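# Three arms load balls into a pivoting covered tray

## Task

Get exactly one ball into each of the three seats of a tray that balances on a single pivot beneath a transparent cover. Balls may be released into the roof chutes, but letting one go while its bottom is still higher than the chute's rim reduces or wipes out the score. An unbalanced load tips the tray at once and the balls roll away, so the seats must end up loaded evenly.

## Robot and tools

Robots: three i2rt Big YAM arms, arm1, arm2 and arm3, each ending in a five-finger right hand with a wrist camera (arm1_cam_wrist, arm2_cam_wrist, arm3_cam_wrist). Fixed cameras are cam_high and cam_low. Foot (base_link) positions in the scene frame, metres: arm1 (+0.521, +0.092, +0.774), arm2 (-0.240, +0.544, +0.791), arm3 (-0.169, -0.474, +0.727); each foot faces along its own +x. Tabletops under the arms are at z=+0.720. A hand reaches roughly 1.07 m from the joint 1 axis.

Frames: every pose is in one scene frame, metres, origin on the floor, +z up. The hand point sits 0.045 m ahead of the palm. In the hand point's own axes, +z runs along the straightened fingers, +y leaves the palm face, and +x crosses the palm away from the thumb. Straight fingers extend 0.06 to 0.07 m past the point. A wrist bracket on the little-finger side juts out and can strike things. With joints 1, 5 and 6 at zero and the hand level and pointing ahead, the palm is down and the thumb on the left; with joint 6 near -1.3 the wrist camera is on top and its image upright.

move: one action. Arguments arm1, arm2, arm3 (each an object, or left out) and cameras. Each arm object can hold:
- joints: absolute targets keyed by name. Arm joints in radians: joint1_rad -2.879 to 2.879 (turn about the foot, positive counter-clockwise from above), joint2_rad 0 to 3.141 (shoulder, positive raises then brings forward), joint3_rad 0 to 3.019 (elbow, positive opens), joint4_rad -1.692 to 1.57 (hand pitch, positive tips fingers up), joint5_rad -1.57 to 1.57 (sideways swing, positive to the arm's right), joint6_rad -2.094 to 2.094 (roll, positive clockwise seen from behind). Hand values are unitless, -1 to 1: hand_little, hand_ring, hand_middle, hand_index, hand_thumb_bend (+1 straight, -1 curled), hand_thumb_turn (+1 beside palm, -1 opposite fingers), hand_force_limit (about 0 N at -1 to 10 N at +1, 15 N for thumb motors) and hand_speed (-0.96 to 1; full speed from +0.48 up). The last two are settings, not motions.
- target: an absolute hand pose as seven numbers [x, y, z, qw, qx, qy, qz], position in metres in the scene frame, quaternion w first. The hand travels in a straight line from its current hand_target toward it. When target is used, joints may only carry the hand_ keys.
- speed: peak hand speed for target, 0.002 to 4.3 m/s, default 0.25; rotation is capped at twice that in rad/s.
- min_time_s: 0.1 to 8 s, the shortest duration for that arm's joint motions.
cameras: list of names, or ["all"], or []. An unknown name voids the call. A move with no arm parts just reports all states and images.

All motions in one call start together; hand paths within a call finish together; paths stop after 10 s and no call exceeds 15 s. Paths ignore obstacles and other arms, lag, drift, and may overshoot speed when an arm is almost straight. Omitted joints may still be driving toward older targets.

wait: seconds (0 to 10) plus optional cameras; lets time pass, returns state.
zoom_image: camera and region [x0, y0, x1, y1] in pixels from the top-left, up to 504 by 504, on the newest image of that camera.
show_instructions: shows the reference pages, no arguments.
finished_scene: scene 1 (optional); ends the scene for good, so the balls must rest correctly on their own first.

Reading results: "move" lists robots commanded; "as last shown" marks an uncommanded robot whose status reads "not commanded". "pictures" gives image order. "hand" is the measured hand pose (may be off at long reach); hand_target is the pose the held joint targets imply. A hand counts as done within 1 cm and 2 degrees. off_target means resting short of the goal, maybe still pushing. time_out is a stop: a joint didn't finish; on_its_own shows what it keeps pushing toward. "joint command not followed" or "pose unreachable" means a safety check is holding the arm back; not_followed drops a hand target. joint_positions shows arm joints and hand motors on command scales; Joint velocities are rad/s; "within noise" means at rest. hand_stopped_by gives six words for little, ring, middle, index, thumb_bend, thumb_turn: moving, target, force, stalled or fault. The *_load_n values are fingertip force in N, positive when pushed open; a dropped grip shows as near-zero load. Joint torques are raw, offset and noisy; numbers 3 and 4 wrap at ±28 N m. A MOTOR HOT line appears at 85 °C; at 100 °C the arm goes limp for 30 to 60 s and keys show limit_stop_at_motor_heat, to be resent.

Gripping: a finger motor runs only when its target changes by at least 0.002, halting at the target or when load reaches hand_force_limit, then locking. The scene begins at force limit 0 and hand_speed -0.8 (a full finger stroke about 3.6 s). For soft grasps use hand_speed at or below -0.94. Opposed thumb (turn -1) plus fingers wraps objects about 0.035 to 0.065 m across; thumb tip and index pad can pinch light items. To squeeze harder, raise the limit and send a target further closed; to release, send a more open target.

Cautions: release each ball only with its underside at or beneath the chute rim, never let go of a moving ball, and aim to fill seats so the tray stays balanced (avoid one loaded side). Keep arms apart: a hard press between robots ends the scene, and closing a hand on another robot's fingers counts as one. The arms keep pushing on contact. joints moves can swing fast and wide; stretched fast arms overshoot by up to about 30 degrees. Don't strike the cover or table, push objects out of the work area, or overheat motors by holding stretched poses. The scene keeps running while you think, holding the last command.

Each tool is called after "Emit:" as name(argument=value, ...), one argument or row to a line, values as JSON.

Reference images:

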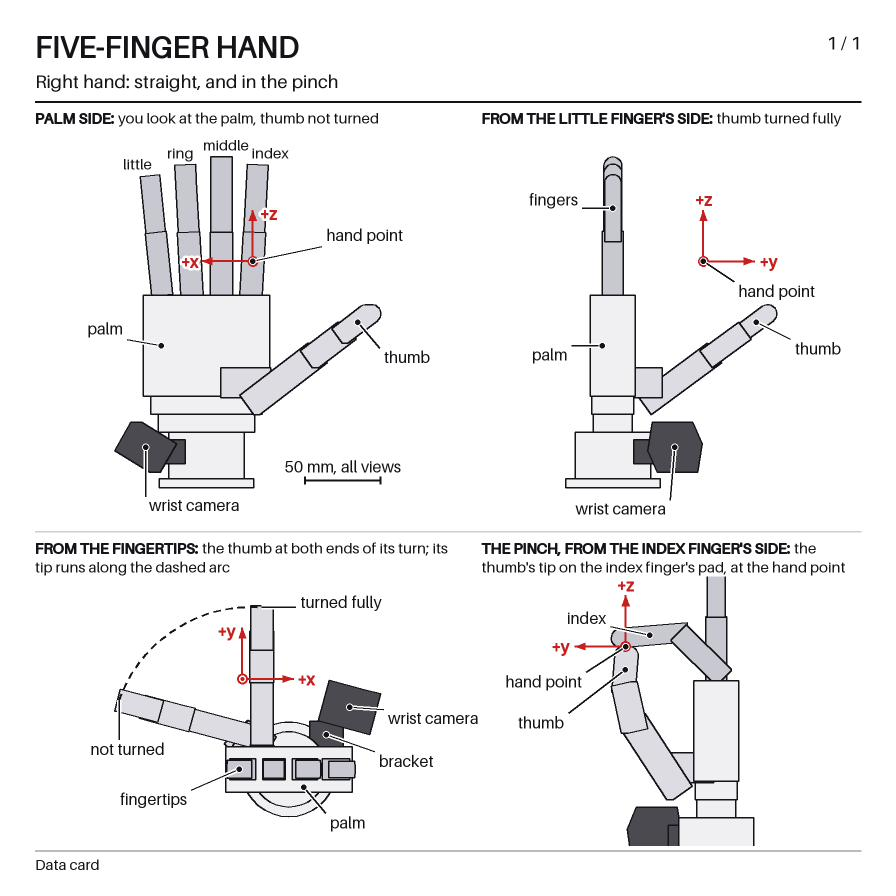

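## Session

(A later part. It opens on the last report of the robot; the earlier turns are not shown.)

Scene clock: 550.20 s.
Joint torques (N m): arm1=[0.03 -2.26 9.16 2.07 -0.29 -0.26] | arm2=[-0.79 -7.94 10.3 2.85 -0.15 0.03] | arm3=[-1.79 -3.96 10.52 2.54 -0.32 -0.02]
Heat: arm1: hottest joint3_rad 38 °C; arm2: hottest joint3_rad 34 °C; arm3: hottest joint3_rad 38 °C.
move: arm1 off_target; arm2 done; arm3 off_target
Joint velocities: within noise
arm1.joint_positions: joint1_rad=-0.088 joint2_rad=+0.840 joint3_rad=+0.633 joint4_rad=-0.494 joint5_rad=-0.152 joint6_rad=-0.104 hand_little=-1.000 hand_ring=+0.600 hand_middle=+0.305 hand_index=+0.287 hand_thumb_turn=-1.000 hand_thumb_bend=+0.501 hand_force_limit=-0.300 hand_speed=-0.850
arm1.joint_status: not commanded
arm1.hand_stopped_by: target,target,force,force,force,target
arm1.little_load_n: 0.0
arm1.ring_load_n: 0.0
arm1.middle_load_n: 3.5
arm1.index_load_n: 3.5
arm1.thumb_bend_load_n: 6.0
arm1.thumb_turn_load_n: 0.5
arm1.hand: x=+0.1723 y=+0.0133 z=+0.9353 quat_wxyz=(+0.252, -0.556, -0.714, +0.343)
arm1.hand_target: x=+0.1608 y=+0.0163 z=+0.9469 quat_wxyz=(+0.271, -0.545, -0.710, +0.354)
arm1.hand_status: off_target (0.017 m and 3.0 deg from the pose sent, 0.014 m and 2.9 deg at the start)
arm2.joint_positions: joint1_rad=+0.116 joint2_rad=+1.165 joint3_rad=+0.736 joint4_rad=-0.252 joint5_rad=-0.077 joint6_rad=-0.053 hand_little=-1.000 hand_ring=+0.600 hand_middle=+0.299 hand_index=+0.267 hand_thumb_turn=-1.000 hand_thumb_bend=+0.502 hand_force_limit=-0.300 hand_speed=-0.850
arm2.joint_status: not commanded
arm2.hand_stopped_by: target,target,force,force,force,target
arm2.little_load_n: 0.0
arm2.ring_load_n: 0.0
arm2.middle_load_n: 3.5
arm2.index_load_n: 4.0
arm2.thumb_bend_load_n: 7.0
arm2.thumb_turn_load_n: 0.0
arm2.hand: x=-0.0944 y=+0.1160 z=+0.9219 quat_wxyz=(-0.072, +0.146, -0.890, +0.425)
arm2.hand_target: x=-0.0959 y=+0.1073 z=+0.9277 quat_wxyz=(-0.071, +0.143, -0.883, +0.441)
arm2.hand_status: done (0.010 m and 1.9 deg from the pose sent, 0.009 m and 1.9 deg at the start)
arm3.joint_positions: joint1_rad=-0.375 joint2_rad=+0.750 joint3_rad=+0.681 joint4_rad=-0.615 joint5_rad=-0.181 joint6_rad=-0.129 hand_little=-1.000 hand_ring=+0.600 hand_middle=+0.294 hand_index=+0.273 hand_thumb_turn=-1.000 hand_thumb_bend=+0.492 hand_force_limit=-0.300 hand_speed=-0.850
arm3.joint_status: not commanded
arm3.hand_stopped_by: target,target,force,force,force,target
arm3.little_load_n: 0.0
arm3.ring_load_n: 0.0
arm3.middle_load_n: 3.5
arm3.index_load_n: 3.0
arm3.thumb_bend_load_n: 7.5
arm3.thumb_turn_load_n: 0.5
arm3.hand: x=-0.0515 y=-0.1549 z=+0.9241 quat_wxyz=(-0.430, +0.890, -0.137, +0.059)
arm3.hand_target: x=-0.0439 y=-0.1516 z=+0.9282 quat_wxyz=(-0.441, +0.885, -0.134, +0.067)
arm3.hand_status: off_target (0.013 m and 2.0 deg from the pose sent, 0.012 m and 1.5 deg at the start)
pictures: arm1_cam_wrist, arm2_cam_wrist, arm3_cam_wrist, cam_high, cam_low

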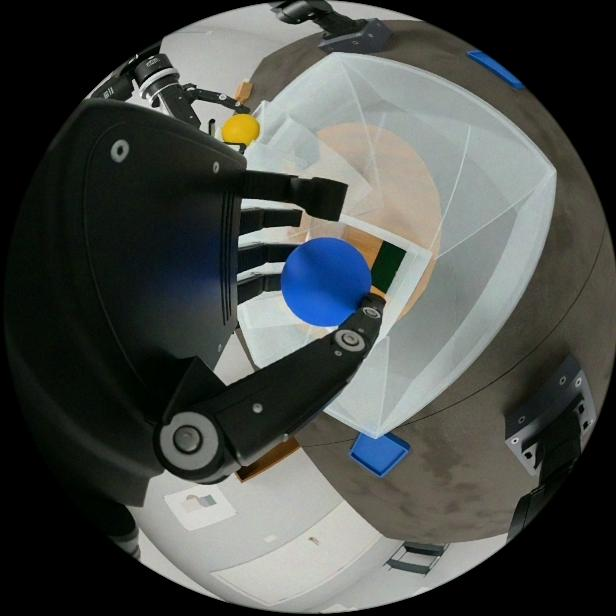

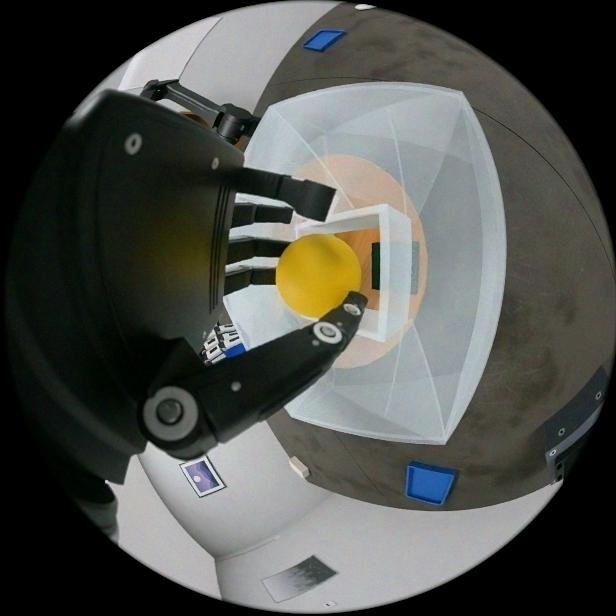

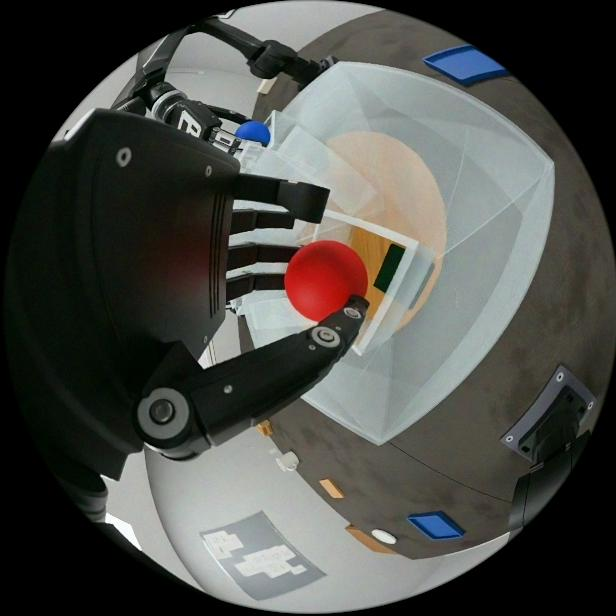

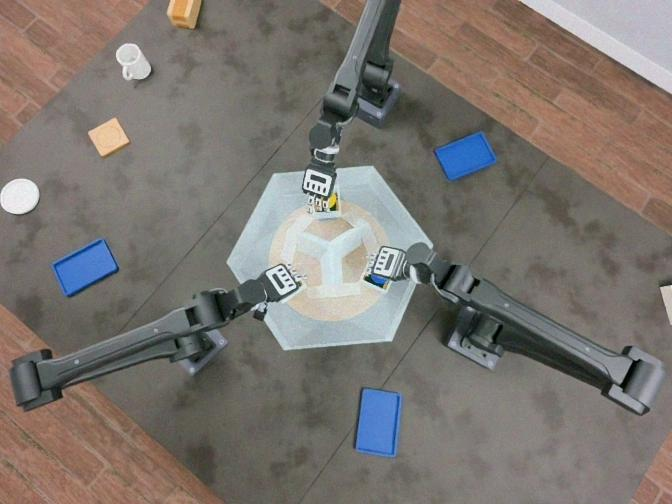

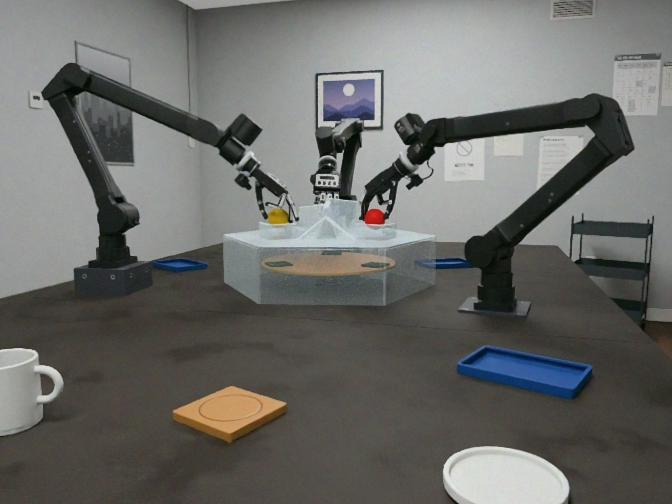

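Emit:
move(
  arm1={"target":[0.160,0.0165,0.943,0.2710,-0.5435,-0.7110,0.3545],"speed":0.02},
  cameras=["cam_high","cam_low"],
)

Scene clock: 562.50 s.
Joint torques (N m): arm1=[0.03 -2.37 9.18 2.13 -0.29 -0.24] | arm2=[-0.79 -8 10.29 2.85 -0.15 0.03] | arm3=[-1.79 -4.07 10.52 2.61 -0.33 -0.02]
Heat: arm1: hottest joint3_rad 38 °C; arm2: hottest joint3_rad 35 °C; arm3: hottest joint3_rad 38 °C.
move: arm1 off_target
Joint velocities: within noise
arm1.joint_positions: joint1_rad=-0.088 joint2_rad=+0.843 joint3_rad=+0.624 joint4_rad=-0.482 joint5_rad=-0.152 joint6_rad=-0.104 hand_little=-1.000 hand_ring=+0.600 hand_middle=+0.305 hand_index=+0.287 hand_thumb_turn=-1.000 hand_thumb_bend=+0.501 hand_force_limit=-0.300 hand_speed=-0.850
arm1.joint_status: not commanded
arm1.hand_stopped_by: target,target,force,force,force,target
arm1.little_load_n: 0.0
arm1.ring_load_n: 0.0
arm1.middle_load_n: 3.5
arm1.index_load_n: 3.0
arm1.thumb_bend_load_n: 6.0
arm1.thumb_turn_load_n: 0.5
arm1.hand: x=+0.1723 y=+0.0133 z=+0.9313 quat_wxyz=(+0.252, -0.556, -0.714, +0.343)
arm1.hand_target: x=+0.1607 y=+0.0163 z=+0.9428 quat_wxyz=(+0.271, -0.545, -0.710, +0.354)
arm1.hand_status: off_target (0.017 m and 3.0 deg from the pose sent, 0.015 m and 3.0 deg at the start)
arm2, arm3: as last shown
arm3.thumb_bend_load_n: 8.0
arm3.hand_target: x=-0.0440 y=-0.1516 z=+0.9281 quat_wxyz=(-0.441, +0.885, -0.134, +0.067)

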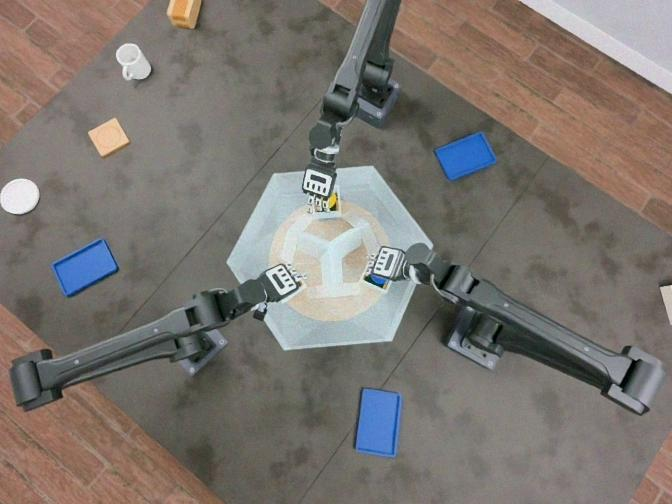

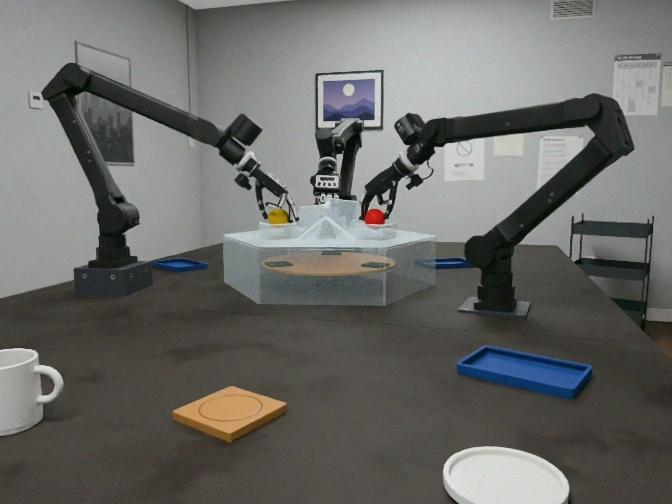

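Emit:
move(
  arm1={"joints":{"hand_index":0.8,"hand_middle":0.8,"hand_thumb_bend":0.78,"hand_speed":1.0}},
  arm2={"joints":{"hand_index":0.8,"hand_middle":0.8,"hand_thumb_bend":0.78,"hand_speed":1.0}},
  arm3={"joints":{"hand_index":0.8,"hand_middle":0.8,"hand_thumb_bend":0.78,"hand_speed":1.0}},
  cameras=["all"],
)

Scene clock: 566.57 s.
Joint torques (N m): arm1=[0.44 -0.26 10.89 2.78 -0.02 -0.03] | arm2=[-0.85 -8 10.33 2.52 -0.15 0.03] | arm3=[-1.73 -4.01 10.55 2.32 -0.27 -0.02]
Heat: arm1: hottest joint3_rad 37 °C; arm2: hottest joint3_rad 36 °C; arm3: hottest joint3_rad 38 °C.
move: arm1 off_target; arm2 done; arm3 done
Joint velocities: within noise
arm1.joint_positions: joint1_rad=-0.106 joint2_rad=+0.809 joint3_rad=+0.602 joint4_rad=-0.502 joint5_rad=-0.169 joint6_rad=-0.130 hand_little=-1.000 hand_ring=+0.601 hand_middle=+0.577 hand_index=+0.603 hand_thumb_turn=-1.000 hand_thumb_bend=+0.780 hand_force_limit=-0.300 hand_speed=+1.000
arm1.joint_status: hand_middle off_target (ended at +0.577, target +0.800); hand_index off_target (ended at +0.603, target +0.800); the others done
arm1.hand_stopped_by: target,target,stalled,stalled,target,target
arm1.little_load_n: 0.5
arm1.ring_load_n: 14.0
arm1.middle_load_n: -20.0
arm1.index_load_n: -17.5
arm1.thumb_bend_load_n: 0.0
arm1.thumb_turn_load_n: 0.0
arm1.hand: x=+0.1835 y=+0.0188 z=+0.9277 quat_wxyz=(+0.251, -0.552, -0.719, +0.340)
arm1.hand_target: x=+0.1611 y=+0.0197 z=+0.9467 quat_wxyz=(+0.274, -0.544, -0.708, +0.358)
arm1.hand_status: not commanded
arm2.joint_positions: joint1_rad=+0.114 joint2_rad=+1.165 joint3_rad=+0.736 joint4_rad=-0.243 joint5_rad=-0.077 joint6_rad=-0.052 hand_little=-1.000 hand_ring=+0.600 hand_middle=+0.800 hand_index=+0.800 hand_thumb_turn=-1.000 hand_thumb_bend=+0.780 hand_force_limit=-0.300 hand_speed=+1.000
arm2.joint_status: all done
arm2.hand_stopped_by: target,target,target,target,target,target
arm2.little_load_n: 0.0
arm2.ring_load_n: 0.0
arm2.middle_load_n: 0.0
arm2.index_load_n: 0.0
arm2.thumb_bend_load_n: 0.0
arm2.thumb_turn_load_n: 0.0
arm2.hand: x=-0.0945 y=+0.1139 z=+0.9235 quat_wxyz=(-0.072, +0.144, -0.889, +0.429)
arm2.hand_target: x=-0.0965 y=+0.1071 z=+0.9277 quat_wxyz=(-0.071, +0.142, -0.884, +0.441)
arm2.hand_status: not commanded
arm3.joint_positions: joint1_rad=-0.375 joint2_rad=+0.750 joint3_rad=+0.681 joint4_rad=-0.607 joint5_rad=-0.182 joint6_rad=-0.129 hand_little=-1.000 hand_ring=+0.600 hand_middle=+0.800 hand_index=+0.800 hand_thumb_turn=-1.000 hand_thumb_bend=+0.780 hand_force_limit=-0.300 hand_speed=+1.000
arm3.joint_status: all done
arm3.hand_stopped_by: target,target,target,target,target,target
arm3.little_load_n: 0.0
arm3.ring_load_n: 0.0
arm3.middle_load_n: 0.0
arm3.index_load_n: 0.0
arm3.thumb_bend_load_n: 0.0
arm3.thumb_turn_load_n: 0.5
arm3.hand: x=-0.0510 y=-0.1534 z=+0.9254 quat_wxyz=(-0.433, +0.889, -0.136, +0.059)
arm3.hand_target: x=-0.0440 y=-0.1515 z=+0.9282 quat_wxyz=(-0.441, +0.885, -0.134, +0.067)
arm3.hand_status: not commanded
pictures: arm1_cam_wrist, arm2_cam_wrist, arm3_cam_wrist, cam_high, cam_low

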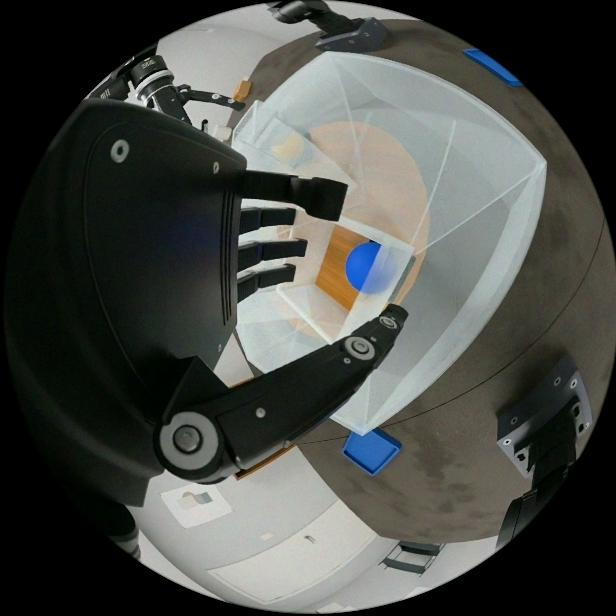

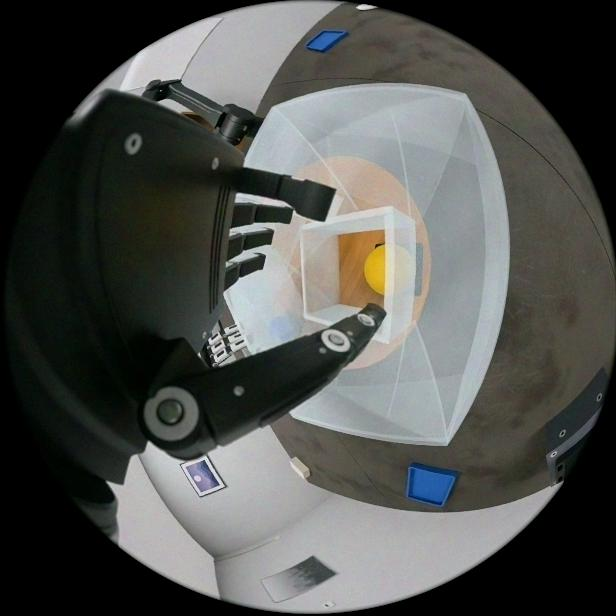

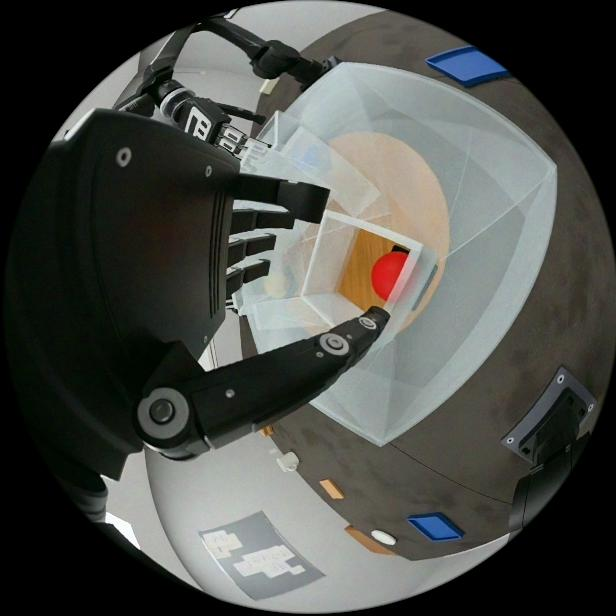

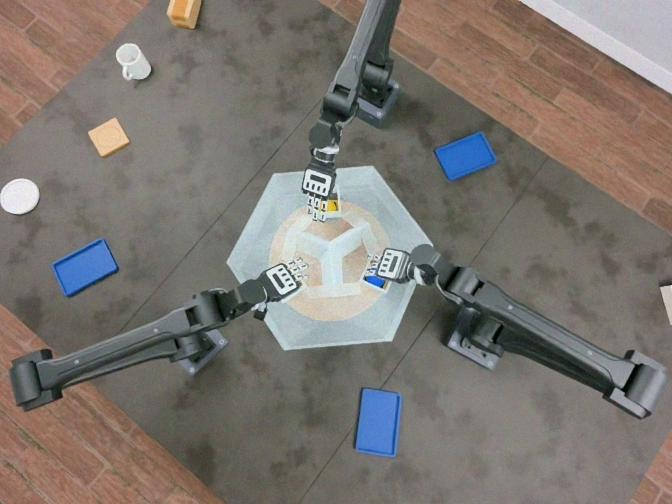

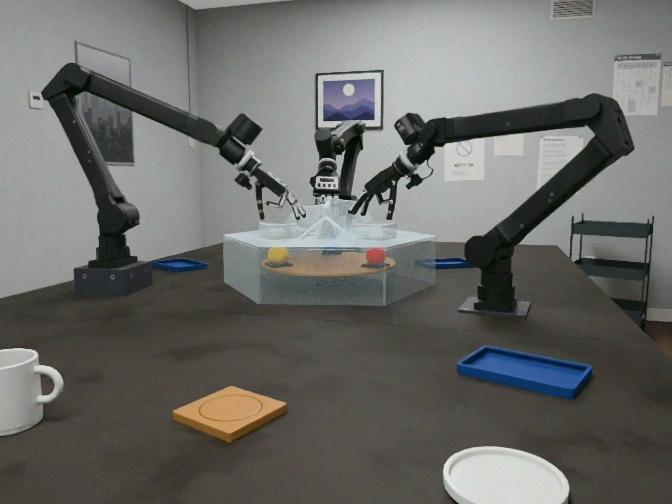

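Emit:
move(
  arm1={"joints":{"hand_index":0.45,"hand_middle":0.42,"hand_speed":-0.5}},
  cameras=[],
)

Emit:
move(
  arm1={"target":[0.178,0.0215,0.990,0.2710,-0.5435,-0.7110,0.3545],"speed":0.08},
  arm2={"target":[-0.100,0.1125,0.985,0.0713,-0.143,0.8834,-0.4404],"speed":0.08},
  arm3={"target":[-0.0465,-0.1600,0.985,0.4407,-0.8839,0.14,-0.0698],"speed":0.08},
  cameras=["all"],
)

Scene clock: 568.87 s.
Joint torques (N m): arm1=[0.38 -1.49 10.65 2.06 0 -0.06] | arm2=[-0.73 -7.88 10.32 2.56 -0.15 0.04] | arm3=[-1.79 -3.96 10.54 2.33 -0.26 -0.02]
Heat: arm1: hottest joint3_rad 37 °C; arm2: hottest joint3_rad 36 °C; arm3: hottest joint3_rad 38 °C.
move: arm1 done
Joint velocities: within noise
arm1.joint_positions: joint1_rad=-0.100 joint2_rad=+0.832 joint3_rad=+0.605 joint4_rad=-0.480 joint5_rad=-0.169 joint6_rad=-0.130 hand_little=-1.000 hand_ring=+0.600 hand_middle=+0.420 hand_index=+0.449 hand_thumb_turn=-1.000 hand_thumb_bend=+0.780 hand_force_limit=-0.300 hand_speed=-0.500
arm1.joint_status: all done
arm1.hand_stopped_by: target,target,target,target,target,target
arm1.little_load_n: 0.0
arm1.ring_load_n: 1.0
arm1.middle_load_n: -0.5
arm1.index_load_n: -4.5
arm1.thumb_bend_load_n: 0.0
arm1.thumb_turn_load_n: 0.0
arm1.hand: x=+0.1778 y=+0.0164 z=+0.9253 quat_wxyz=(+0.251, -0.549, -0.720, +0.342)
arm1.hand_target: x=+0.1605 y=+0.0175 z=+0.9435 quat_wxyz=(+0.270, -0.543, -0.711, +0.356)
arm1.hand_status: not commanded
arm2, arm3: as last shown
arm3.thumb_turn_load_n: 0.0

Scene clock: 570.33 s.
Joint torques (N m): arm1=[-0.03 -2.67 12.12 0.31 -0.12 -0.11] | arm2=[-0.97 -8.35 15.65 1.11 -0.32 -0.03] | arm3=[-1.85 -4.01 14.04 0.88 0.08 0.05]
Heat: arm1: hottest joint3_rad 38 °C; arm2: hottest joint3_rad 36 °C; arm3: hottest joint3_rad 38 °C.
move: arm1 off_target; arm2 off_target; arm3 off_target
Joint velocities: within noise
arm1.joint_positions: joint1_rad=-0.098 joint2_rad=+0.776 joint3_rad=+0.676 joint4_rad=-0.600 joint5_rad=-0.158 joint6_rad=-0.130 hand_little=-1.000 hand_ring=+0.600 hand_middle=+0.420 hand_index=+0.450 hand_thumb_turn=-1.000 hand_thumb_bend=+0.780 hand_force_limit=-0.300 hand_speed=-0.500
arm1.joint_status: not commanded
arm1.hand_stopped_by: target,target,target,target,target,target
arm1.little_load_n: 0.0
arm1.ring_load_n: 0.0
arm1.middle_load_n: 0.0
arm1.index_load_n: 0.0
arm1.thumb_bend_load_n: 0.0
arm1.thumb_turn_load_n: 0.0
arm1.hand: x=+0.1859 y=+0.0185 z=+0.9619 quat_wxyz=(+0.257, -0.549, -0.719, +0.341)
arm1.hand_target: x=+0.1775 y=+0.0214 z=+0.9888 quat_wxyz=(+0.273, -0.544, -0.711, +0.352)
arm1.hand_status: off_target (0.029 m and 2.5 deg from the pose sent, 0.065 m and 3.0 deg at the start)
arm2.joint_positions: joint1_rad=+0.110 joint2_rad=+1.097 joint3_rad=+0.782 joint4_rad=-0.385 joint5_rad=-0.080 joint6_rad=-0.052 hand_little=-1.000 hand_ring=+0.600 hand_middle=+0.800 hand_index=+0.800 hand_thumb_turn=-1.000 hand_thumb_bend=+0.780 hand_force_limit=-0.300 hand_speed=+1.000
arm2.joint_status: not commanded
arm2.hand_stopped_by: target,target,target,target,target,target
arm2.little_load_n: 0.0
arm2.ring_load_n: 0.0
arm2.middle_load_n: 0.0
arm2.index_load_n: 0.0
arm2.thumb_bend_load_n: 0.0
arm2.thumb_turn_load_n: 0.0
arm2.hand: x=-0.0994 y=+0.1287 z=+0.9524 quat_wxyz=(-0.072, +0.143, -0.895, +0.416)
arm2.hand_target: x=-0.0996 y=+0.1129 z=+0.9852 quat_wxyz=(-0.071, +0.143, -0.883, +0.441)
arm2.hand_status: off_target (0.036 m and 3.1 deg from the pose sent, 0.062 m and 1.4 deg at the start)
arm3.joint_positions: joint1_rad=-0.377 joint2_rad=+0.727 joint3_rad=+0.778 joint4_rad=-0.731 joint5_rad=-0.181 joint6_rad=-0.129 hand_little=-1.000 hand_ring=+0.600 hand_middle=+0.800 hand_index=+0.800 hand_thumb_turn=-1.000 hand_thumb_bend=+0.780 hand_force_limit=-0.300 hand_speed=+1.000
arm3.joint_status: not commanded
arm3.hand_stopped_by: target,target,target,target,target,target
arm3.little_load_n: 0.0
arm3.ring_load_n: 0.0
arm3.middle_load_n: 0.0
arm3.index_load_n: 0.0
arm3.thumb_bend_load_n: 0.0
arm3.thumb_turn_load_n: 0.0
arm3.hand: x=-0.0539 y=-0.1602 z=+0.9649 quat_wxyz=(-0.431, +0.890, -0.138, +0.059)
arm3.hand_target: x=-0.0461 y=-0.1591 z=+0.9850 quat_wxyz=(-0.441, +0.884, -0.140, +0.070)
arm3.hand_status: off_target (0.021 m and 1.8 deg from the pose sent, 0.060 m and 1.7 deg at the start)
pictures: arm1_cam_wrist, arm2_cam_wrist, arm3_cam_wrist, cam_high, cam_low

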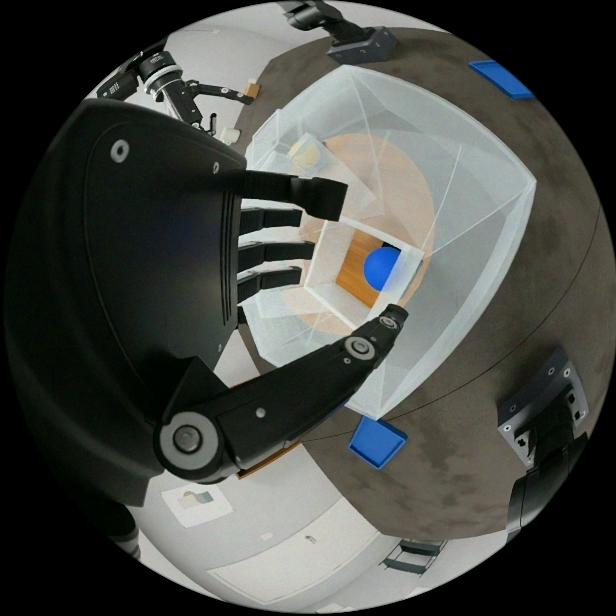

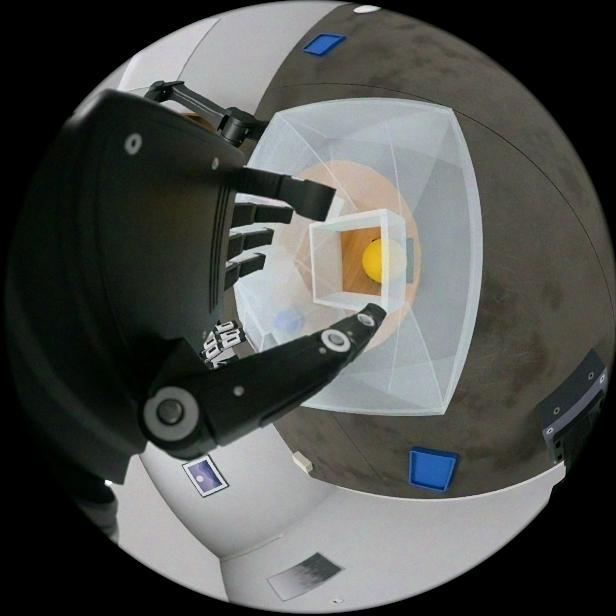

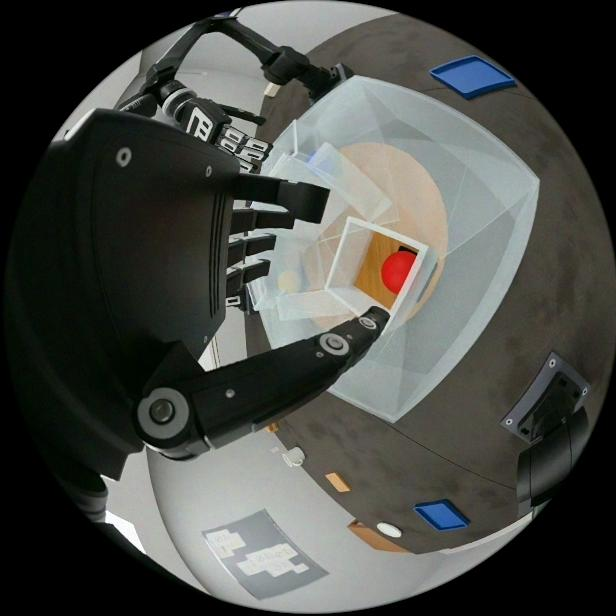

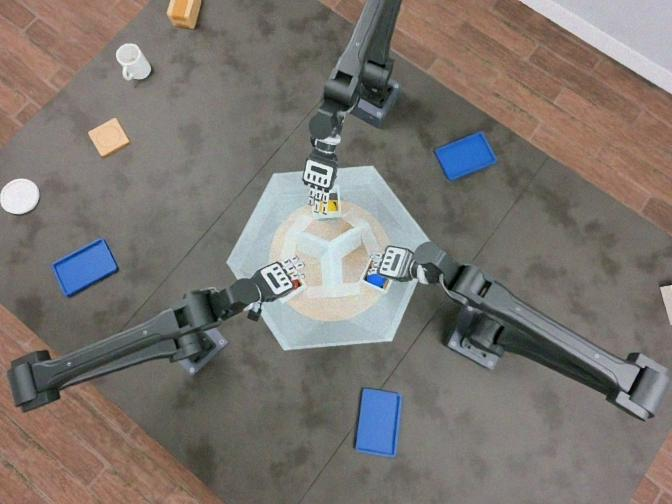

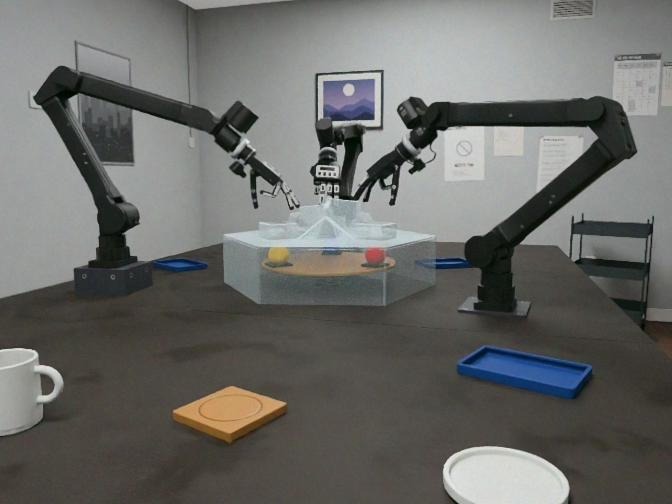

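Emit:
finished_scene(
)

The scene is finished: the task was done.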